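# Strap box lid with two bungees, lift box onto board

## Task

Secure the lid using both bungee cords, one running over each end of the box, each cord hooked onto the knobs on both sides; then raise the box and set it on the board.

## Robot and tools

Robot: two arms, left_arm and right_arm, each with a parallel gripper. Calibrated bases in the scene frame: left_arm at (+0.035, +0.244, 0) m, quat_wxyz (+1.000, 0, 0, +0.019); right_arm at (+0.030, -0.261, 0) m, quat_wxyz (+1.000, 0, 0, +0.030). Both bases have +z as up. A loose object may occasionally get a brief shove from outside.

Frames. Scene frame: origin at table-top height halfway between the nominal bases, +x out over the table, +z up, left_arm toward +y (arm names do not match left/right in images). Fixed cameras and the table use the scene frame. Each arm reports its hand pose, velocities, targets and wrist camera pose in its own base frame. Offsets you send are along the axes of that arm's current Hand target. On a gripper, the fingers extend along +z and spread along y; end_effector_position is the spot between the pads, roughly 1 cm short of the tips.

Row layout (all motion tools): one list of 14 numbers covering both arms, each in [-1, 1]: left dx, dy, dz, rx, ry, rz, opening, then the same seven for the right arm. dx..rz are offsets, not poses, measured from the Hand target that arm had when the action or move began; 1.0 = 0.6 m for dx/dy/dz and 180 degrees for rotation; rx, ry, rz form a single rotation vector. Opening is absolute: +1 fully open (0.094 m), -1 shut. Sending six zeros re-commands the current Hand target; a 0 opening is a real command, so resend the present opening to keep a gripper unchanged.

execute_actions(actions, cameras): actions is a list of actions; each action is a table of up to 15 rows, one row per 1/30 s step; a short table repeats its final row for the rest of the 15 steps. Every row counts from the action's start pose, but each new action starts from the updated Hand target, so repeating an offset keeps moving. An empty list just returns state and images. cameras picks images: omitted, null or ["all"] gives all, [] none; a wrong name voids the call.

move(target, speed, blend, opening_speed, blocking, cameras): straight-line paths toward target, either one 14-number row or a list of up to 15 rows; every row is an offset from the same starting Hand targets, not from the previous row. speed is path top speed in m/s, 0.002 to 2.9 (default 0.25), rotation capped at twice that in rad/s; give one value or one per target. blend (m) rounds corners between listed targets; 0 stops at each. opening_speed: rate of finger travel per second on the -1..+1 scale, at least 0.2; use near the minimum on fragile or squashy items. blocking=false returns after about 0.5 s while motion continues. Paths last 0.5 s to 10 s, do not avoid obstacles or the other arm, lag and wander more when fast or nearly straight. Do not route a gripper close past its own base; go around it. Faster contact and targets deeper past contact push harder. The result adds a move: line: done, off_target, moving, held or fault, plus limits=paced (pose clipped) or limits=held (steps withheld). Done/off_target say nothing about contact.

wait(seconds 0-10): arms hold their last command; a running move keeps going. stop: brakes a running move, needing some room. zoom_image(camera, region [x0, y0, x1, y1]): camera is cam_high, cam_low, cam_left_wrist or cam_right_wrist (each 672x504); region at most 504x504 px from the top-left, on the latest image that included that camera. finished_scene(scene=1): ends the scene permanently; the lid must stay strapped and the box on the board with no robot help.

Reading results: end_effector_position (m) and end_effector_quat_wxyz per arm in its base frame; Hand target is the last commanded pose after clipping and is the origin for the next offsets; Tool commands lists gripper commands. grip_measured uses the opening scale (may read up to ~2.7 mm wide when empty; about 3 mm narrow on a squeezed hard part). The final Joint positions entry is opening in metres. Joint velocities "within noise" means at rest. Joint torques follow the joint order; entries 1-3 wrap at ±28 N m. Action calls list some step positions.

Motion cautions: commanded orientation is clipped to within 40 degrees of the measured one each step. Grippers often stop short, sag or tilt at long reach; check after each move and send the leftover distance as an offset. Tiny moves may not happen or go sideways. Joint limits (rad): waist -2.618..3.054, shoulder 0..3.142, elbow 0..3.142 (straight 2.901), wrist pitch ±1.571, wrist yaw ±1.571, wrist roll ±2.094. Grip force is about 50-64 N per pad and saturates from roughly 0.05 below first-touch reading; to release, command well above grip_measured.

Avoid: anything leaving the table (fails the task), releasing parts while moving, drops, slams, hard pushes, arm-on-arm hits or one gripper closing on the other's fingers (can end the scene). An arm blocked by an object keeps pushing until commanded back past its gripper. Holding loads, stretched poses or unreachable targets heat motors: MOTOR HOT at 75 °C, fold-and-idle fault at 90 °C, arm collapse at 100 °C.

Each tool is called after "Request:" as name([rows], argument=value, ...), one row to a line, values as JSON.

## Session

I'll start by looking at the scene.

Request:
execute_actions(actions=[])

Scene clock: 0.00 s.
left_arm: end_effector_position=(+0.3962, -0.0033, +0.0772) grip_measured=+1.000 end_effector_quat_wxyz=(+0.556, +0.002, +0.831, -0.019) | right_arm: end_effector_position=(+0.3744, -0.0479, +0.0846) grip_measured=+1.000 end_effector_quat_wxyz=(+0.560, +0.142, +0.812, -0.087)
Joint positions: left_arm=[0.01 1.587 0.387 0.81 0.043 -0.015 0.094] | right_arm=[0.016 1.511 0.335 0.79 0.319 0.146 0.094]
Joint velocities: within noise
Joint torques (N m): no reading
Heat: left arm: 31 °C; right arm: 30 °C.
Hand target: left_arm +0.3991, -0.0033, +0.0836; +0.564, +0.002, +0.826, -0.019 | right_arm +0.3769, -0.0479, +0.0899; +0.566, +0.143, +0.807, -0.086
Tool commands: left_gripper/opening=+1.0 right_gripper/opening=+1.0

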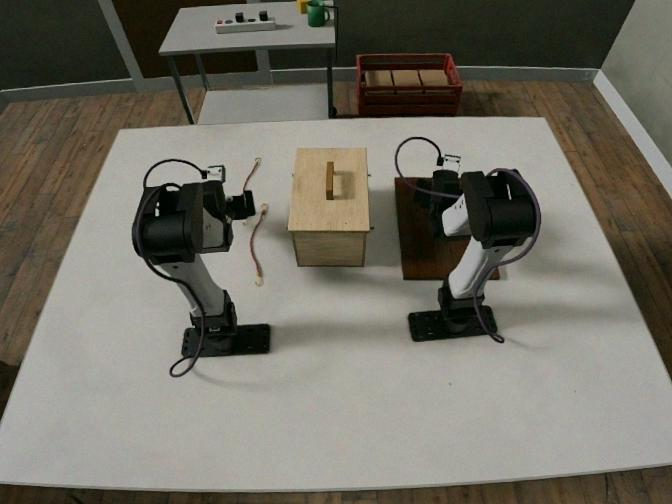

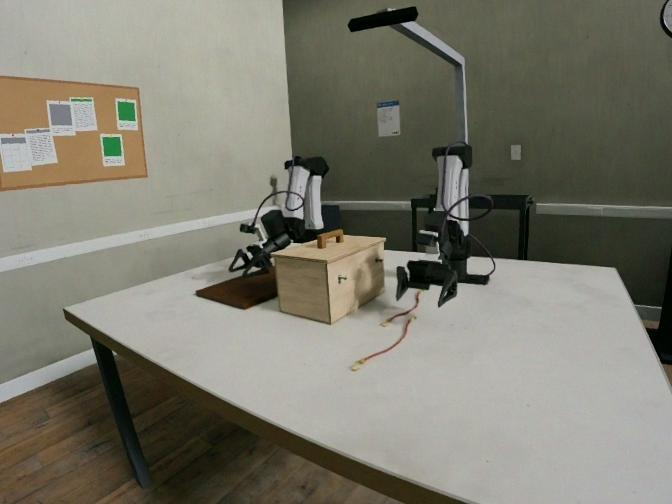

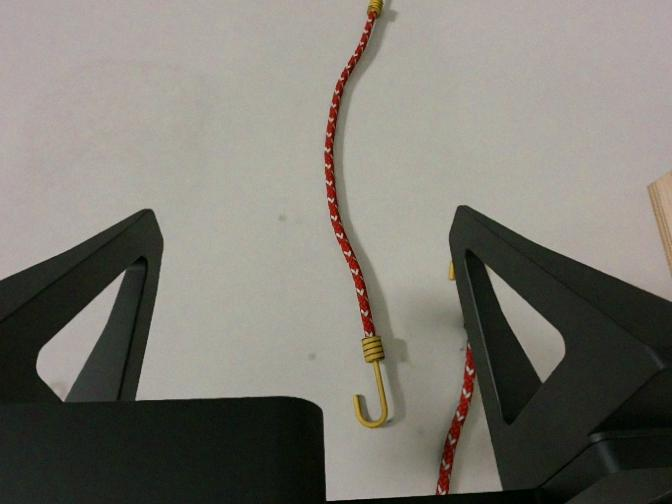

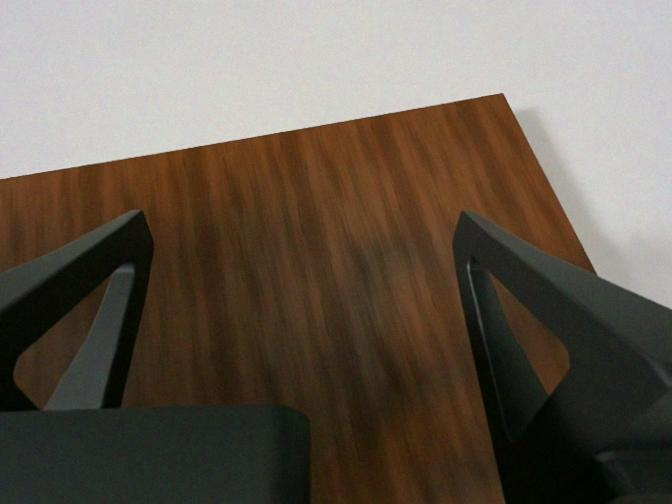

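Request:
zoom_image(camera="cam_high", region=[220, 130, 400, 290])

Request:
zoom_image(camera="cam_low", region=[180, 200, 480, 390])

Scaled by 2.800.

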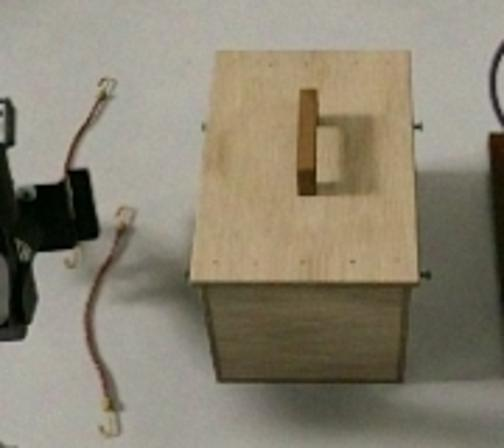

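Scaled by 1.680.

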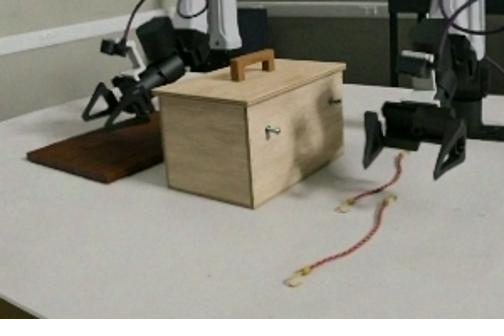

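Request:
move(target=[-0.2283, 0.0055, -0.1774, -0.0056, 0.381, 0.0093, 1.0, -0.2367, -0.0118, -0.1303, -0.0469, 0.3867, -0.0808, 1.0], speed=0.3)

Scene clock: 18.00 s.
left_arm: end_effector_position=(+0.3515, +0.0024, +0.2310) grip_measured=+1.000 end_effector_quat_wxyz=(+0.096, +0.015, +0.995, -0.005) | right_arm: end_effector_position=(+0.3498, -0.0492, +0.2365) grip_measured=+1.000 end_effector_quat_wxyz=(+0.095, +0.032, +0.995, -0.015)
Joint positions: left_arm=[0.014 1.773 1.942 -1.547 0.015 0.043 0.094] | right_arm=[-0.135 1.79 1.986 -1.574 0.01 -0.071 0.094]
Joint velocities: within noise
Joint torques (N m): left_arm=[0.32 -9.95 8.55 0.64 0.03 0.15] | right_arm=[-0.35 -9.61 8.85 0.77 -0.17 -0.15]
Heat: left arm: 34 °C; right arm: 34 °C.
Hand target: left_arm +0.3499, +0.0061, +0.2496; +0.001, +0.019, +1.000, +0.000 | right_arm +0.3501, -0.0501, +0.2499; +0.000, +0.029, +1.000, +0.000
Off the commanded pose: left_arm 0.019 m, 11 deg | right_arm 0.013 m, 11 deg.
joint sent to its limit (left arm) — joint 4 (wrist pitch), lower limit. The joint targets are off in orientation, not in position.
joint sent to its limit (right arm) — joint 4 (wrist pitch), lower limit. The joint targets are off in orientation, not in position.
move: off_target (left_arm, right_arm)

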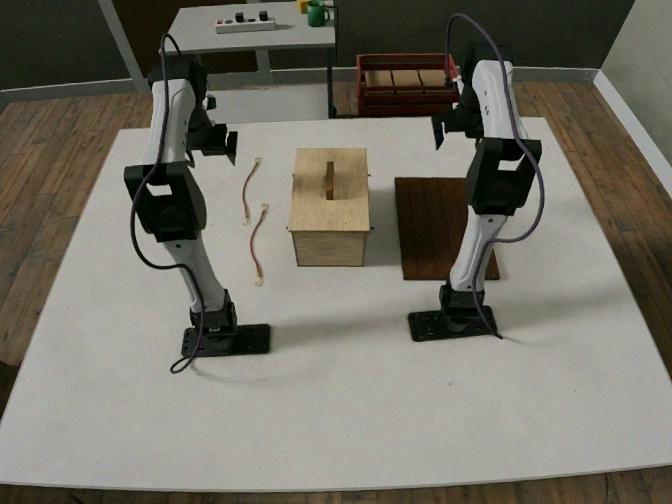

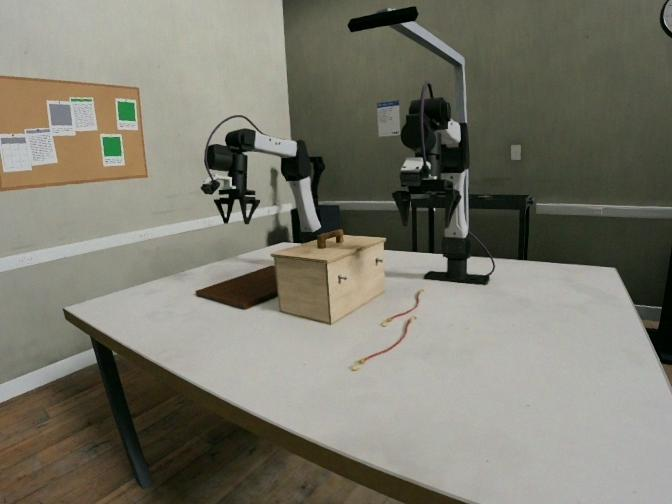

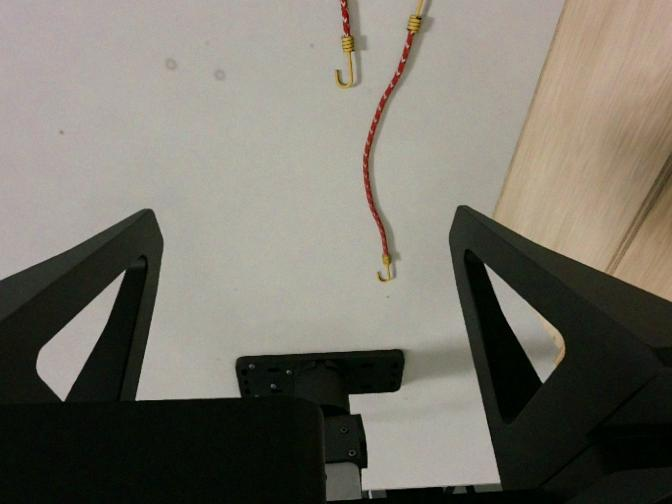

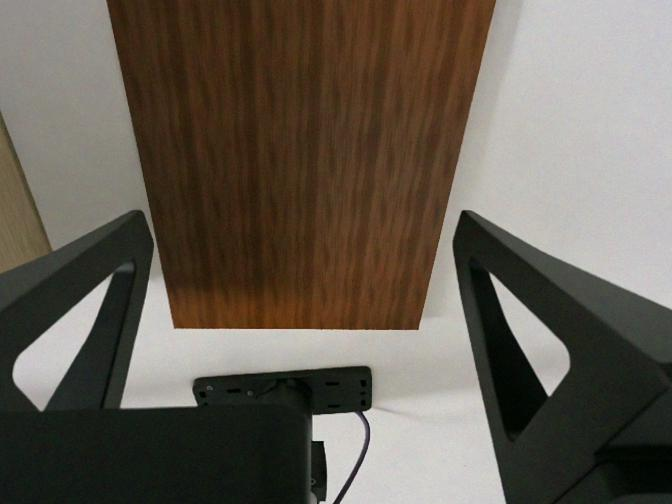

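Request:
zoom_image(camera="cam_left_wrist", region=[300, 0, 500, 150])

Request:
zoom_image(camera="cam_low", region=[260, 220, 440, 355])

Request:
zoom_image(camera="cam_high", region=[270, 140, 390, 230])

Scaled by 2.520.

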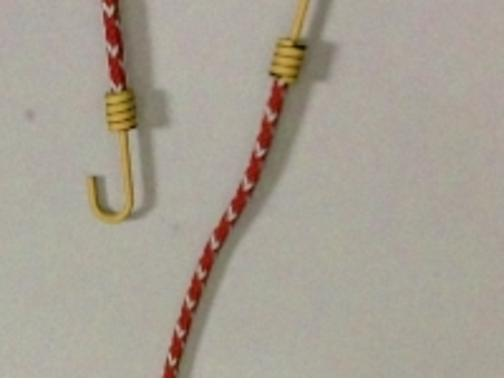

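Scaled by 2.800.

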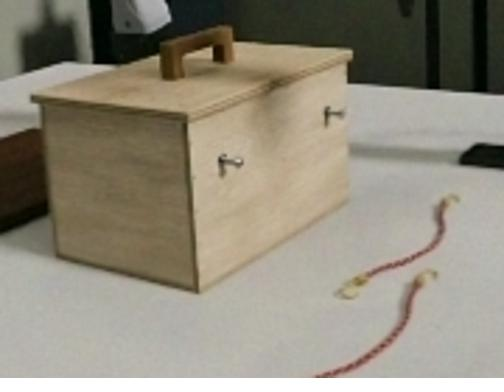

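Scaled by 4.200.

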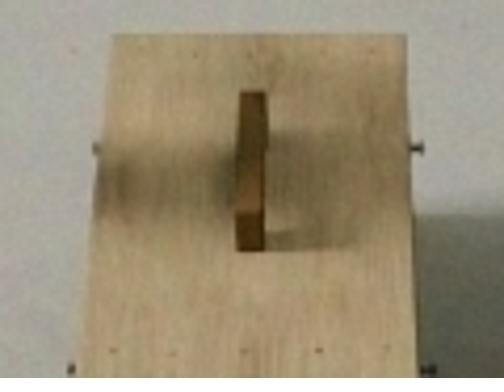

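Request:
move(target=[0.0408, -0.1057, 0.166, 0, 0, 0, 1.0, 0, 0, 0, 0, 0, 0, 1.0], speed=0.3)

Scene clock: 33.33 s.
left_arm: end_effector_position=(+0.3224, -0.0562, +0.1522) grip_measured=+1.000 end_effector_quat_wxyz=(-0.001, +0.023, +1.000, -0.001) | right_arm: end_effector_position=(+0.3496, -0.0491, +0.2364) grip_measured=+1.000 end_effector_quat_wxyz=(+0.095, +0.032, +0.995, -0.015)
Joint positions: left_arm=[-0.171 1.788 1.654 -1.438 0.002 -0.125 0.094] | right_arm=[-0.135 1.79 1.986 -1.575 0.01 -0.072 0.094]
Joint velocities: within noise
Joint torques (N m): left_arm=[-0.12 -7.84 5.56 0.43 0.09 -0.1] | right_arm=[-0.34 -9.61 8.85 0.79 -0.14 -0.16]
Heat: left arm: 38 °C; right arm: 33 °C.
Hand target: left_arm +0.3232, -0.0563, +0.1501; +0.001, +0.019, +1.000, +0.000 | right_arm +0.3501, -0.0501, +0.2499; +0.000, +0.029, +1.000, +0.000
Off the commanded pose: left_arm 0.002 m, 1 deg | right_arm 0.013 m, 11 deg.
joint sent to its limit (right arm) — joint 4 (wrist pitch), lower limit. The joint targets are off in orientation, not in position.
move: off_target (right_arm)

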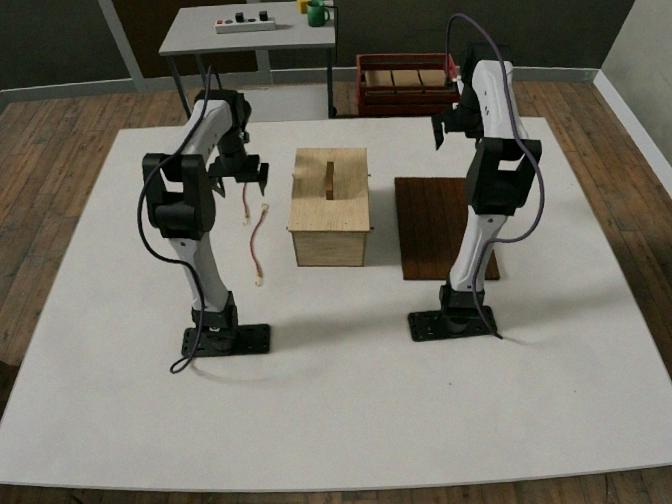

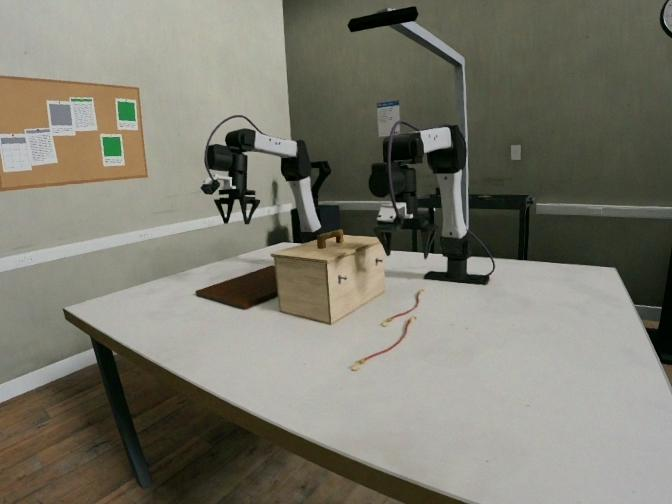

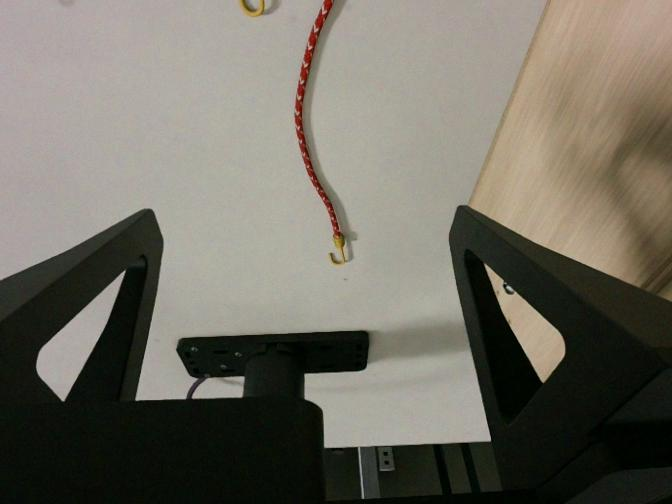

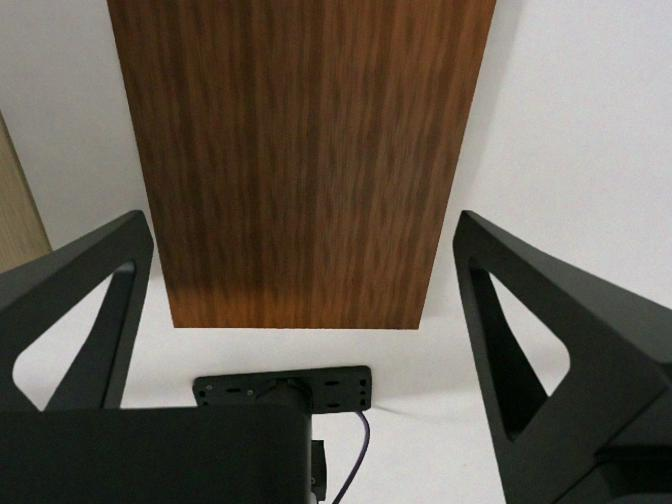

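Request:
move(target=[-0.15, -0.05, 0, 0, 0, 0, 1.0, 0, 0, 0, 0, 0, 0, 1.0], speed=0.3, cameras=["cam_left_wrist", "cam_high"])

Scene clock: 40.73 s.
left_arm: end_effector_position=(+0.4085, -0.0880, +0.1432) grip_measured=+1.000 end_effector_quat_wxyz=(+0.007, +0.022, +1.000, -0.002) | right_arm: end_effector_position=(+0.3496, -0.0491, +0.2364) grip_measured=+1.000 end_effector_quat_wxyz=(+0.095, +0.032, +0.995, -0.015)
Joint positions: left_arm=[-0.211 2.17 2.159 -1.546 0.002 -0.167 0.094] | right_arm=[-0.135 1.79 1.986 -1.575 0.01 -0.072 0.094]
Joint velocities: within noise
Joint torques (N m): left_arm=[-0.27 -10.63 8.72 0.18 0.08 -0.04] | right_arm=[-0.34 -9.61 8.87 0.79 -0.14 -0.15]
Heat: left arm: 39 °C; right arm: 34 °C.
Hand target: left_arm +0.4120, -0.0896, +0.1501; +0.001, +0.019, +1.000, +0.000 | right_arm +0.3501, -0.0501, +0.2499; +0.000, +0.029, +1.000, +0.000
Off the commanded pose: left_arm 0.008 m, 1 deg | right_arm 0.013 m, 11 deg.
joint sent to its limit (left arm) — joint 4 (wrist pitch), lower limit. The joint targets still meet the commanded pose.
joint sent to its limit (right arm) — joint 4 (wrist pitch), lower limit. The joint targets are off in orientation, not in position.
move: off_target (right_arm)
Images, in order (width x height): cam_high 672x504, cam_left_wrist 672x504.

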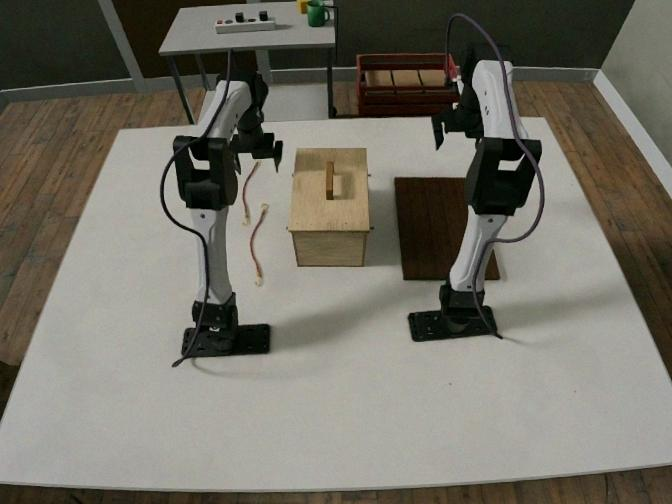

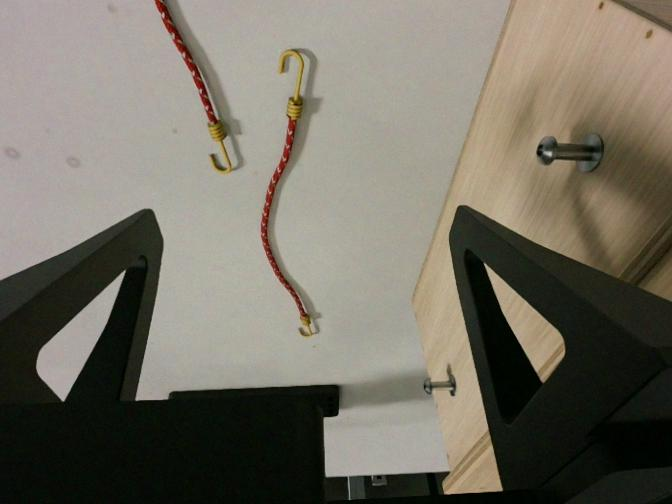

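Request:
zoom_image(camera="cam_left_wrist", region=[372, 0, 672, 225])

Request:
zoom_image(camera="cam_left_wrist", region=[372, 270, 672, 495])

Request:
zoom_image(camera="cam_left_wrist", region=[180, 30, 360, 180])

Scaled by 1.680.

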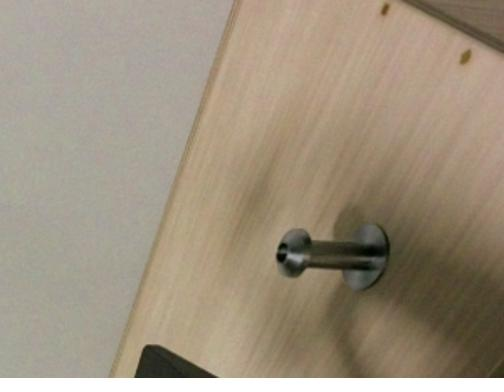

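Scaled by 1.680.

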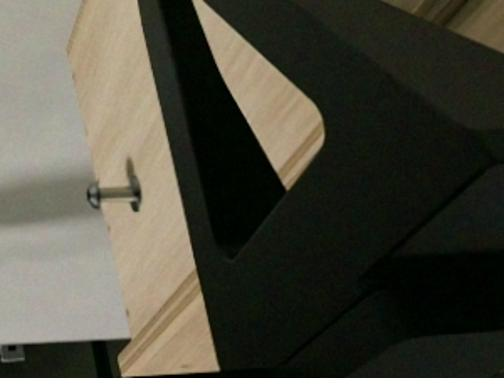

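Scaled by 2.800.

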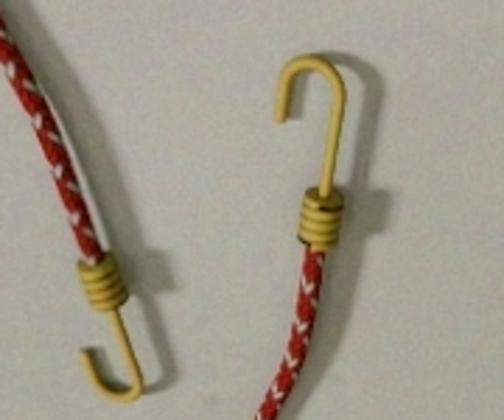

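Request:
zoom_image(camera="cam_high", region=[170, 280, 290, 370])

Request:
zoom_image(camera="cam_high", region=[395, 270, 515, 360])

Scaled by 4.200.

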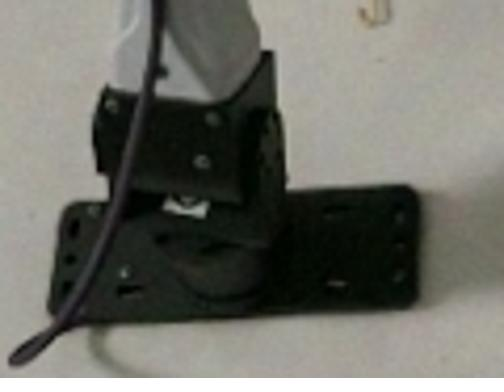

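Scaled by 4.200.

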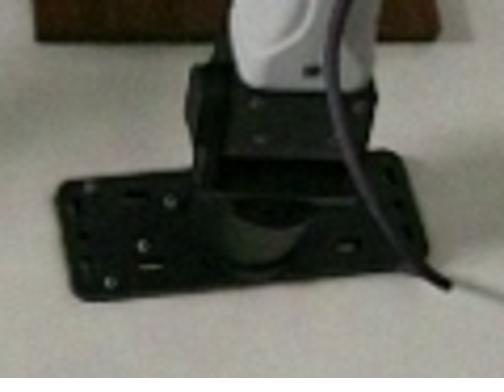

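Request:
move(target=[0, 0.05, 0.1333, 0, 0, 0, 1.0, 0, 0, 0, 0, 0, 0, 1.0], speed=0.3, cameras=["cam_left_wrist", "cam_high"])

Scene clock: 72.57 s.
left_arm: end_effector_position=(+0.4138, -0.0596, +0.0696) grip_measured=+1.000 end_effector_quat_wxyz=(-0.004, +0.014, +1.000, -0.001) | right_arm: end_effector_position=(+0.3496, -0.0491, +0.2364) grip_measured=+1.000 end_effector_quat_wxyz=(+0.095, +0.031, +0.995, -0.015)
Joint positions: left_arm=[-0.142 2.166 1.86 -1.272 0.002 -0.115 0.094] | right_arm=[-0.135 1.79 1.986 -1.575 0.01 -0.073 0.094]
Joint velocities: within noise
Joint torques (N m): left_arm=[-0.06 -11.82 5.12 0.45 0.08 0.14] | right_arm=[-0.34 -9.61 8.84 0.79 -0.14 -0.15]
Heat: left arm: 47 °C; right arm: 35 °C.
Hand target: left_arm +0.4133, -0.0597, +0.0701; +0.001, +0.019, +1.000, +0.000 | right_arm +0.3501, -0.0501, +0.2499; +0.000, +0.029, +1.000, +0.000
Off the commanded pose: left_arm 0.001 m, 1 deg | right_arm 0.013 m, 11 deg.
joint sent to its limit (right arm) — joint 4 (wrist pitch), lower limit. The joint targets are off in orientation, not in position.
move: off_target (right_arm)
Images, in order (width x height): cam_high 672x504, cam_left_wrist 672x504.

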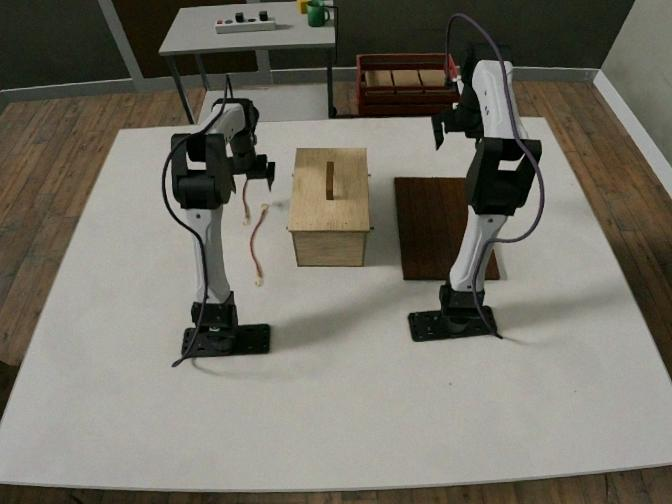

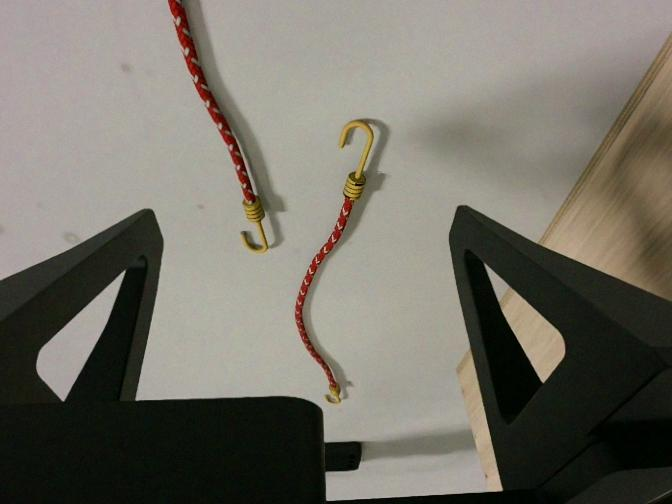

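Request:
zoom_image(camera="cam_left_wrist", region=[230, 110, 400, 260])

Request:
zoom_image(camera="cam_left_wrist", region=[290, 330, 480, 470])

Request:
move(target=[-0.0833, 0, 0, 0, 0, 0, 1.0, 0, 0, 0, 0, 0, 0, 1.0], speed=0.3, cameras=["cam_left_wrist"])

Scaled by 2.965.

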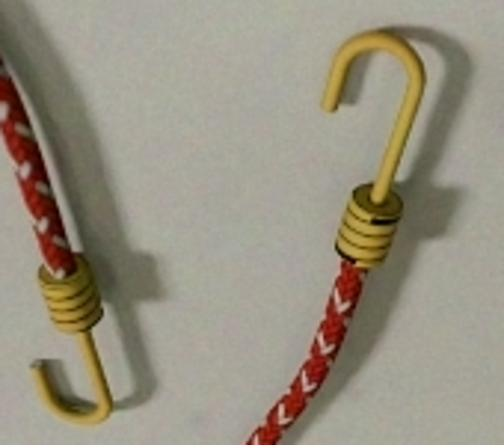

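Scaled by 2.653.

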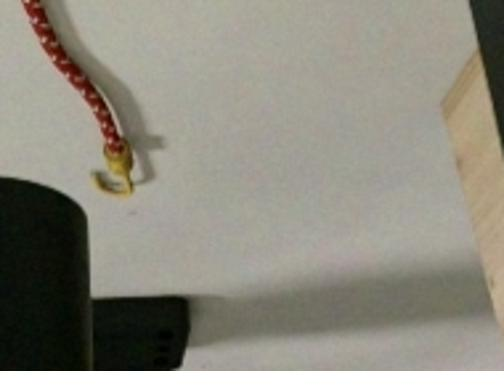

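Scene clock: 92.10 s.
left_arm: end_effector_position=(+0.4584, -0.0645, +0.0685) grip_measured=+1.000 end_effector_quat_wxyz=(-0.003, +0.018, +1.000, -0.001) | right_arm: end_effector_position=(+0.3496, -0.0491, +0.2364) grip_measured=+1.000 end_effector_quat_wxyz=(+0.095, +0.031, +0.995, -0.015)
Joint positions: left_arm=[-0.139 2.391 2.233 -1.419 0.002 -0.104 0.094] | right_arm=[-0.135 1.79 1.986 -1.575 0.01 -0.073 0.094]
Joint velocities: within noise
Joint torques (N m): left_arm=[0.54 -11.32 8.96 0.19 0.09 0.16] | right_arm=[-0.34 -9.62 8.84 0.79 -0.14 -0.16]
Heat: left arm: 46 °C; right arm: 36 °C.
Hand target: left_arm +0.4633, -0.0615, +0.0703; +0.001, +0.019, +1.000, +0.000 | right_arm +0.3501, -0.0501, +0.2499; +0.000, +0.029, +1.000, +0.000
Off the commanded pose: left_arm 0.006 m, 0 deg | right_arm 0.013 m, 11 deg.
joint sent to its limit (right arm) — joint 4 (wrist pitch), lower limit. The joint targets are off in orientation, not in position.
move: off_target (right_arm)
Images, in order (width x height): cam_left_wrist 672x504.

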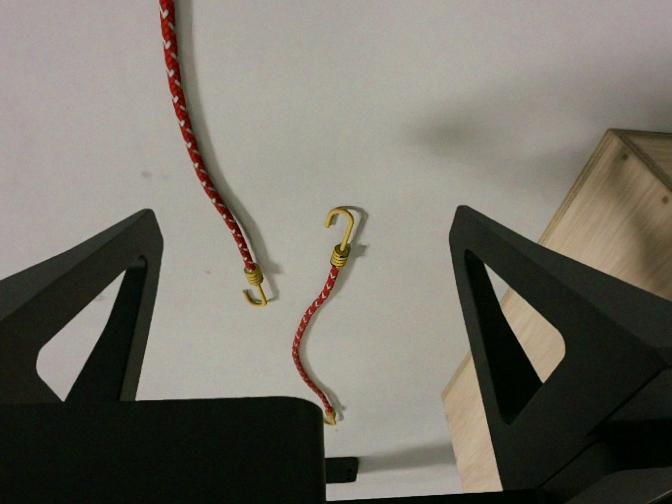

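Request:
move(target=[0, 0.1, 0, 0, 0, 0, 1.0, 0, 0, 0, 0, 0, 0, 1.0], speed=0.3, cameras=["cam_left_wrist"])

Scene clock: 116.33 s.
left_arm: end_effector_position=(+0.4628, +0.0002, +0.0686) grip_measured=+1.000 end_effector_quat_wxyz=(-0.003, +0.012, +1.000, -0.001) | right_arm: end_effector_position=(+0.3496, -0.0491, +0.2364) grip_measured=+1.000 end_effector_quat_wxyz=(+0.095, +0.031, +0.995, -0.015)
Joint positions: left_arm=[0.001 2.391 2.234 -1.42 0.001 0.024 0.094] | right_arm=[-0.135 1.79 1.986 -1.575 0.01 -0.073 0.094]
Joint velocities: within noise
Joint torques (N m): left_arm=[-0.34 -12.11 7.51 0.28 0.11 0.15] | right_arm=[-0.34 -9.61 8.87 0.8 -0.14 -0.15]
Heat: left arm: 46 °C; right arm: 37 °C.
Hand target: left_arm +0.4655, -0.0016, +0.0703; +0.001, +0.019, +1.000, +0.000 | right_arm +0.3501, -0.0501, +0.2499; +0.000, +0.029, +1.000, +0.000
Off the commanded pose: left_arm 0.004 m, 1 deg | right_arm 0.013 m, 11 deg.
joint sent to its limit (right arm) — joint 4 (wrist pitch), lower limit. The joint targets are off in orientation, not in position.
move: off_target (right_arm)
Images, in order (width x height): cam_left_wrist 672x504.

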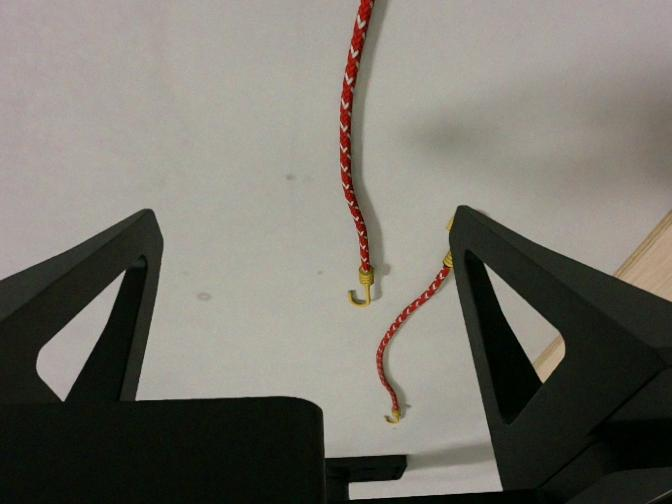

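Request:
move(target=[0.4588, -0.1168, -0.0495, 0, 0, 0, 1.0, -0.1125, 0.1667, 0.175, 0, 0, 0, 1.0], speed=0.3)

Scene clock: 166.27 s.
left_arm: end_effector_position=(+0.1934, -0.0619, +0.1019) grip_measured=+1.000 end_effector_quat_wxyz=(+0.007, +0.020, +1.000, -0.003) | right_arm: end_effector_position=(+0.4197, +0.0437, +0.1427) grip_measured=+1.000 end_effector_quat_wxyz=(+0.003, +0.023, +1.000, -0.003)
Joint positions: left_arm=[-0.309 1.294 0.976 -1.237 0.002 -0.268 0.094] | right_arm=[0.107 2.203 2.211 -1.573 0.008 0.153 0.094]
Joint velocities: within noise
Joint torques (N m): left_arm=[-0.61 -4.08 5.16 0.28 0.08 -0.07] | right_arm=[0.29 -10.45 8.85 0.36 -0.11 0.08]
Heat: left arm: 50 °C; right arm: 38 °C.
Hand target: left_arm +0.1878, -0.0613, +0.0996; +0.001, +0.019, +1.000, +0.000 | right_arm +0.4234, +0.0457, +0.1448; +0.000, +0.029, +1.000, +0.000
Off the commanded pose: left_arm 0.006 m, 1 deg | right_arm 0.005 m, 1 deg.
joint sent to its limit (right arm) — joint 4 (wrist pitch), lower limit. The joint targets still meet the commanded pose.
move: done

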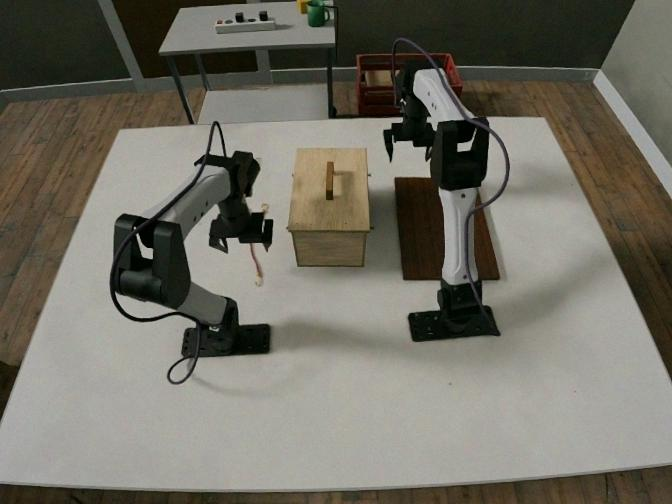

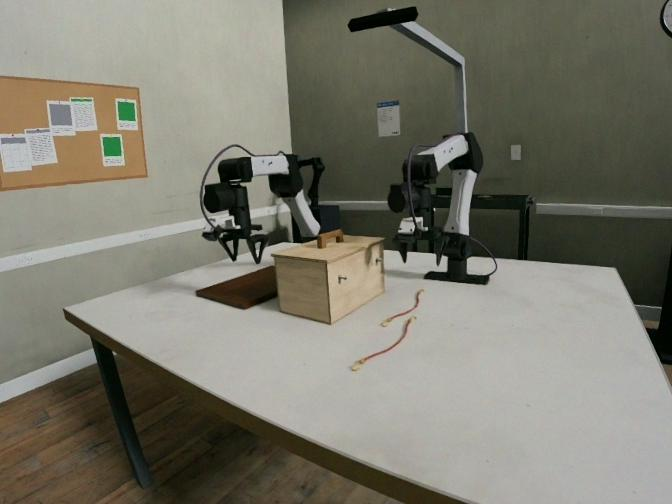

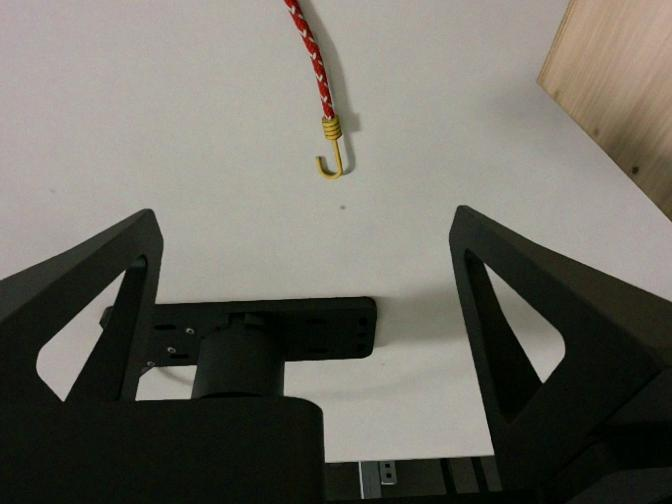

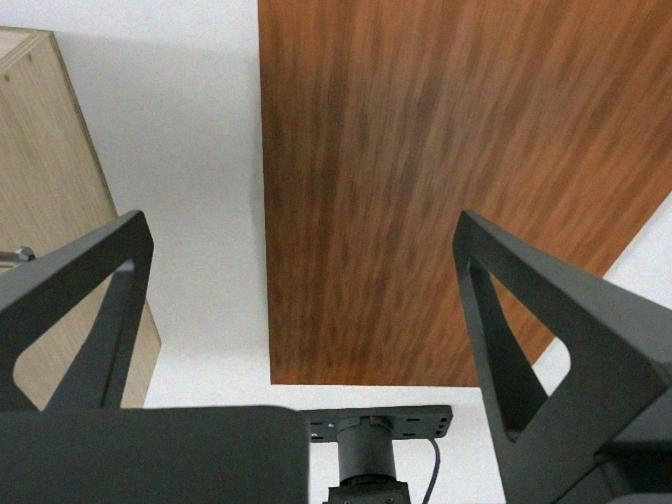

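Request:
zoom_image(camera="cam_right_wrist", region=[0, 0, 300, 225])

Request:
zoom_image(camera="cam_right_wrist", region=[0, 200, 300, 425])

Scaled by 1.680.

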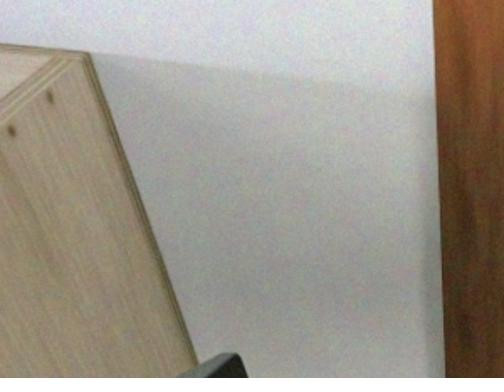

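Scaled by 1.680.

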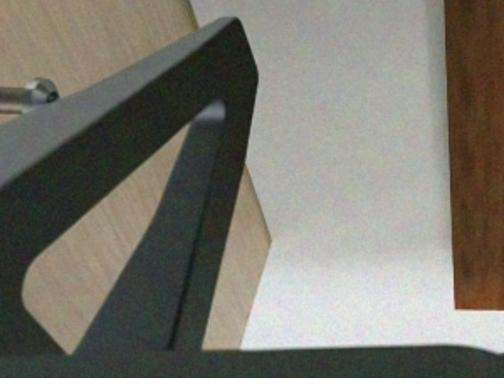

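Request:
move(target=[0.035, -0.012, 0.0865, 0, 0, 0, 1.0, 0, 0, 0, 0, 0, 0, 1.0], speed=0.2, cameras=["cam_left_wrist"])

Request:
zoom_image(camera="cam_left_wrist", region=[240, 100, 420, 280])

Scene clock: 177.30 s.
left_arm: end_effector_position=(+0.1666, -0.0667, +0.0479) grip_measured=+1.000 end_effector_quat_wxyz=(-0.008, +0.020, +1.000, +0.002) | right_arm: end_effector_position=(+0.4196, +0.0437, +0.1427) grip_measured=+1.000 end_effector_quat_wxyz=(+0.003, +0.024, +1.000, -0.003)
Joint positions: left_arm=[-0.379 1.27 0.741 -1.058 0.002 -0.338 0.094] | right_arm=[0.107 2.203 2.211 -1.574 0.008 0.154 0.094]
Joint velocities: within noise
Joint torques (N m): left_arm=[-0.61 -4.44 5.12 0.43 0.07 -0.1] | right_arm=[0.31 -10.47 8.87 0.35 -0.11 0.06]
Heat: left arm: 46 °C; right arm: 39 °C.
Hand target: left_arm +0.1666, -0.0677, +0.0476; +0.001, +0.019, +1.000, +0.000 | right_arm +0.4234, +0.0457, +0.1448; +0.000, +0.030, +1.000, +0.000
Off the commanded pose: left_arm 0.001 m, 1 deg | right_arm 0.005 m, 1 deg.
joint sent to its limit (right arm) — joint 4 (wrist pitch), lower limit. The joint targets still meet the commanded pose.
move: done
Images, in order (width x height): cam_left_wrist 672x504.

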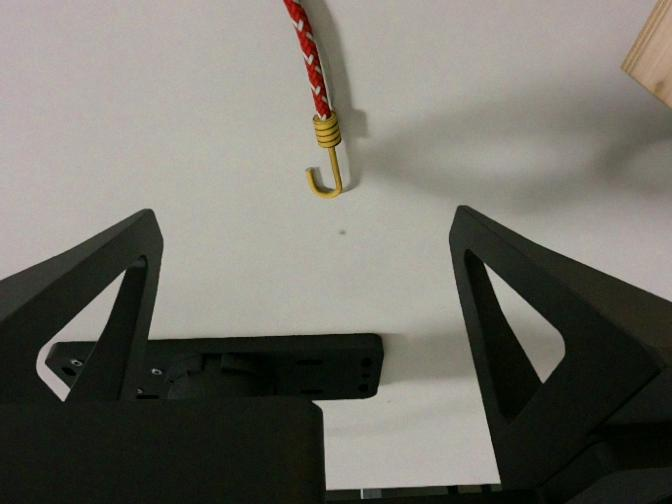

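Scaled by 2.800.

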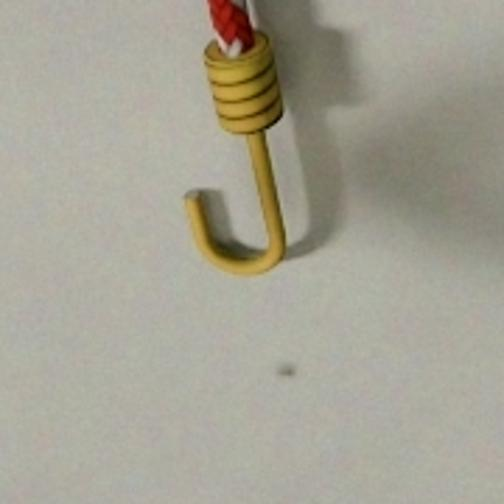

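Request:
move(target=[-0.0117, -0.01, 0.0383, 0, 0, -0.0556, 1.0, 0, 0, 0, 0, 0, 0, 1.0], speed=0.15, cameras=["cam_left_wrist"])

Request:
zoom_image(camera="cam_left_wrist", region=[200, 110, 420, 310])

Scene clock: 181.27 s.
left_arm: end_effector_position=(+0.1753, -0.0736, +0.0287) grip_measured=+1.000 end_effector_quat_wxyz=(+0.003, -0.067, +0.998, -0.002) | right_arm: end_effector_position=(+0.4195, +0.0437, +0.1427) grip_measured=+1.000 end_effector_quat_wxyz=(+0.003, +0.024, +1.000, -0.004)
Joint positions: left_arm=[-0.396 1.32 0.695 -0.939 0.002 -0.53 0.094] | right_arm=[0.107 2.203 2.211 -1.574 0.008 0.154 0.094]
Joint velocities: within noise
Joint torques (N m): left_arm=[-0.59 -2.84 5 0.44 0.05 -0.07] | right_arm=[0.31 -10.45 8.85 0.36 -0.11 0.06]
Heat: left arm: 45 °C; right arm: 39 °C.
Hand target: left_arm +0.1734, -0.0740, +0.0247; +0.001, -0.069, +0.998, +0.000 | right_arm +0.4233, +0.0457, +0.1448; +0.000, +0.029, +1.000, +0.000
Off the commanded pose: left_arm 0.005 m, 0 deg | right_arm 0.005 m, 1 deg.
joint sent to its limit (right arm) — joint 4 (wrist pitch), lower limit. The joint targets still meet the commanded pose.
move: done
Images, in order (width x height): cam_left_wrist 672x504.

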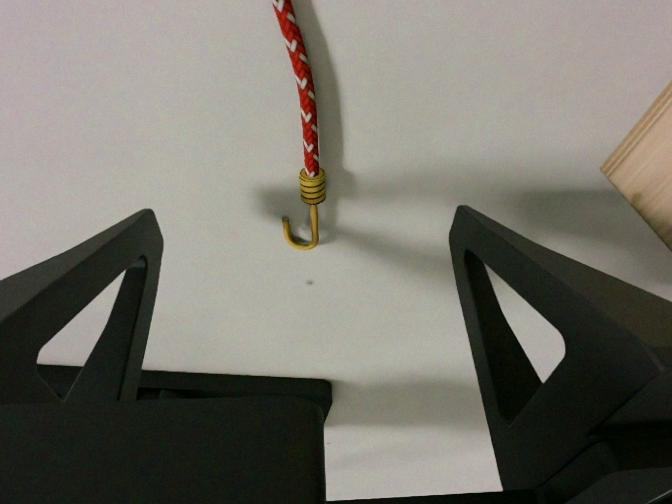

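Scaled by 2.291.

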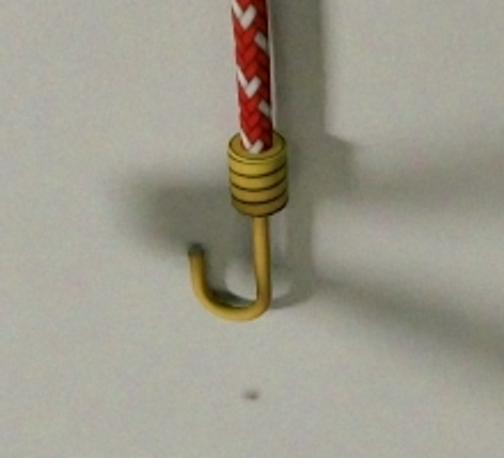

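Request:
move(target=[0.0, -0.003, 0.0212, 0, 0, 0, 1.0, 0, 0, 0, 0, 0, 0, 1.0], speed=0.1, cameras=["cam_left_wrist"])

Request:
zoom_image(camera="cam_left_wrist", region=[200, 110, 420, 310])

Scene clock: 184.10 s.
left_arm: end_effector_position=(+0.1756, -0.0754, +0.0158) grip_measured=+1.000 end_effector_quat_wxyz=(+0.003, -0.067, +0.998, -0.002) | right_arm: end_effector_position=(+0.4195, +0.0437, +0.1427) grip_measured=+1.000 end_effector_quat_wxyz=(+0.003, +0.024, +1.000, -0.004)
Joint positions: left_arm=[-0.404 1.35 0.661 -0.876 0.002 -0.538 0.094] | right_arm=[0.107 2.203 2.211 -1.574 0.008 0.154 0.094]
Joint velocities: within noise
Joint torques (N m): left_arm=[-0.59 -2.91 4.88 0.52 0.05 -0.08] | right_arm=[0.31 -10.45 8.87 0.36 -0.11 0.06]
Heat: left arm: 44 °C; right arm: 39 °C.
Hand target: left_arm +0.1736, -0.0757, +0.0119; +0.001, -0.068, +0.998, +0.000 | right_arm +0.4233, +0.0457, +0.1448; +0.000, +0.029, +1.000, +0.000
Off the commanded pose: left_arm 0.004 m, 0 deg | right_arm 0.005 m, 1 deg.
joint sent to its limit (right arm) — joint 4 (wrist pitch), lower limit. The joint targets still meet the commanded pose.
move: done
Images, in order (width x height): cam_left_wrist 672x504.

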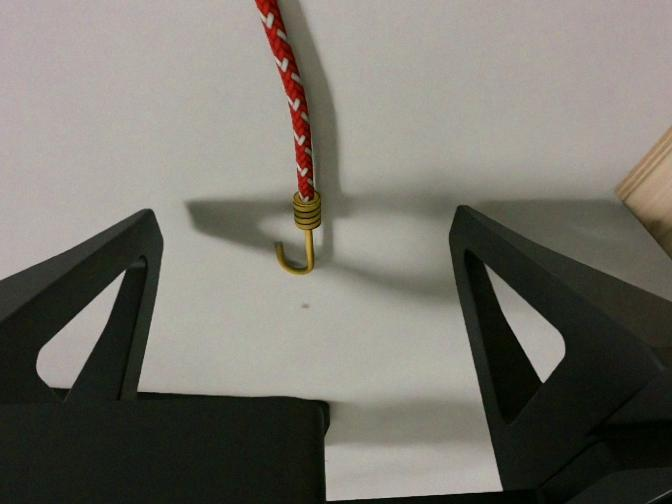

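Scaled by 2.291.

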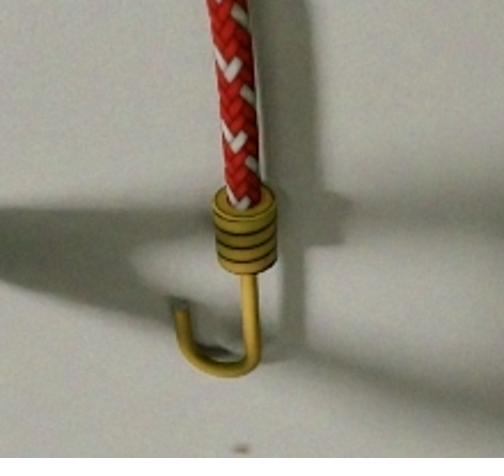

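Request:
move(target=[-0.0017, -0.0008, 0.009, 0, 0, 0, 1.0, 0, 0, 0, 0, 0, 0, 1.0], speed=0.05, cameras=["cam_left_wrist"])

Request:
zoom_image(camera="cam_left_wrist", region=[100, 110, 500, 310])

Scene clock: 186.33 s.
left_arm: end_effector_position=(+0.1768, -0.0760, +0.0107) grip_measured=+1.000 end_effector_quat_wxyz=(+0.003, -0.067, +0.998, -0.002) | right_arm: end_effector_position=(+0.4195, +0.0437, +0.1427) grip_measured=+1.000 end_effector_quat_wxyz=(+0.003, +0.024, +1.000, -0.004)
Joint positions: left_arm=[-0.405 1.366 0.651 -0.848 0.002 -0.539 0.094] | right_arm=[0.107 2.203 2.211 -1.574 0.008 0.154 0.094]
Joint velocities: within noise
Joint torques (N m): left_arm=[-0.55 -2.89 4.79 0.49 0.05 -0.06] | right_arm=[0.29 -10.47 8.87 0.36 -0.11 0.06]
Heat: left arm: 44 °C; right arm: 39 °C.
Hand target: left_arm +0.1746, -0.0761, +0.0065; +0.001, -0.068, +0.998, +0.000 | right_arm +0.4233, +0.0457, +0.1448; +0.000, +0.029, +1.000, +0.000
Off the commanded pose: left_arm 0.005 m, 0 deg | right_arm 0.005 m, 1 deg.
joint sent to its limit (right arm) — joint 4 (wrist pitch), lower limit. The joint targets still meet the commanded pose.
move: done
Images, in order (width x height): cam_left_wrist 672x504.

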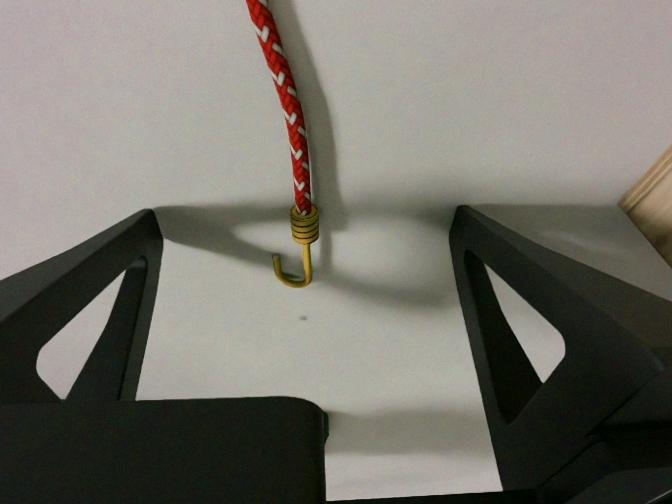

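Scaled by 1.260.

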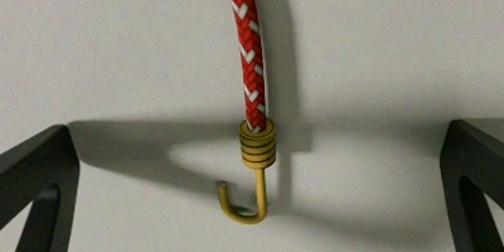

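Request:
move(target=[0, 0, 0, 0, 0, 0, -0.5, 0, 0, 0, 0, 0, 0, 1.0], speed=0.05, opening_speed=1.5, cameras=["cam_left_wrist"])

Request:
zoom_image(camera="cam_left_wrist", region=[200, 130, 420, 330])

Scene clock: 189.30 s.
left_arm: end_effector_position=(+0.1770, -0.0761, +0.0107) grip_measured=-0.497 end_effector_quat_wxyz=(+0.003, -0.067, +0.998, -0.003) | right_arm: end_effector_position=(+0.4195, +0.0437, +0.1427) grip_measured=+1.000 end_effector_quat_wxyz=(+0.003, +0.024, +1.000, -0.004)
Joint positions: left_arm=[-0.405 1.366 0.651 -0.847 0.002 -0.539 0.024] | right_arm=[0.107 2.203 2.211 -1.574 0.008 0.154 0.094]
Joint velocities: within noise
Joint torques (N m): left_arm=[-0.55 -2.93 4.78 0.48 0.05 -0.06] | right_arm=[0.28 -10.48 8.85 0.36 -0.11 0.06]
Heat: left arm: 43 °C; right arm: 39 °C.
Hand target: left_arm +0.1746, -0.0760, +0.0065; +0.001, -0.068, +0.998, +0.000 | right_arm +0.4233, +0.0457, +0.1448; +0.000, +0.029, +1.000, +0.000
Off the commanded pose: left_arm 0.005 m, 0 deg | right_arm 0.005 m, 1 deg.
joint sent to its limit (right arm) — joint 4 (wrist pitch), lower limit. The joint targets still meet the commanded pose.
move: done
Images, in order (width x height): cam_left_wrist 672x504.

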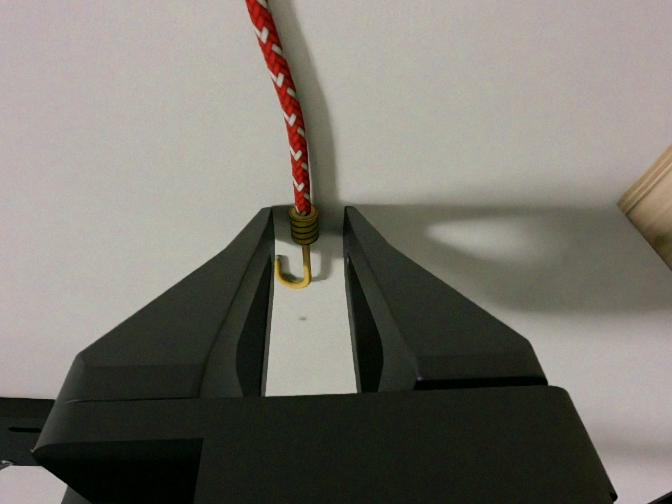

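Scaled by 2.291.

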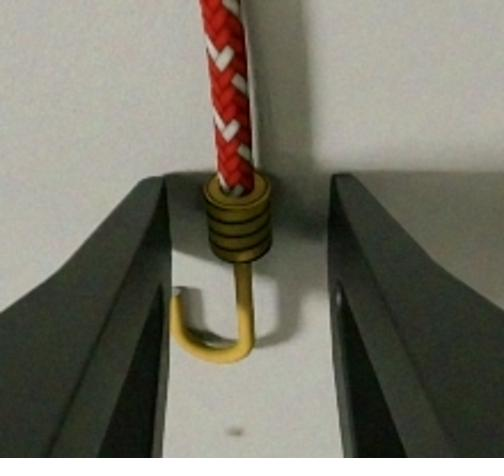

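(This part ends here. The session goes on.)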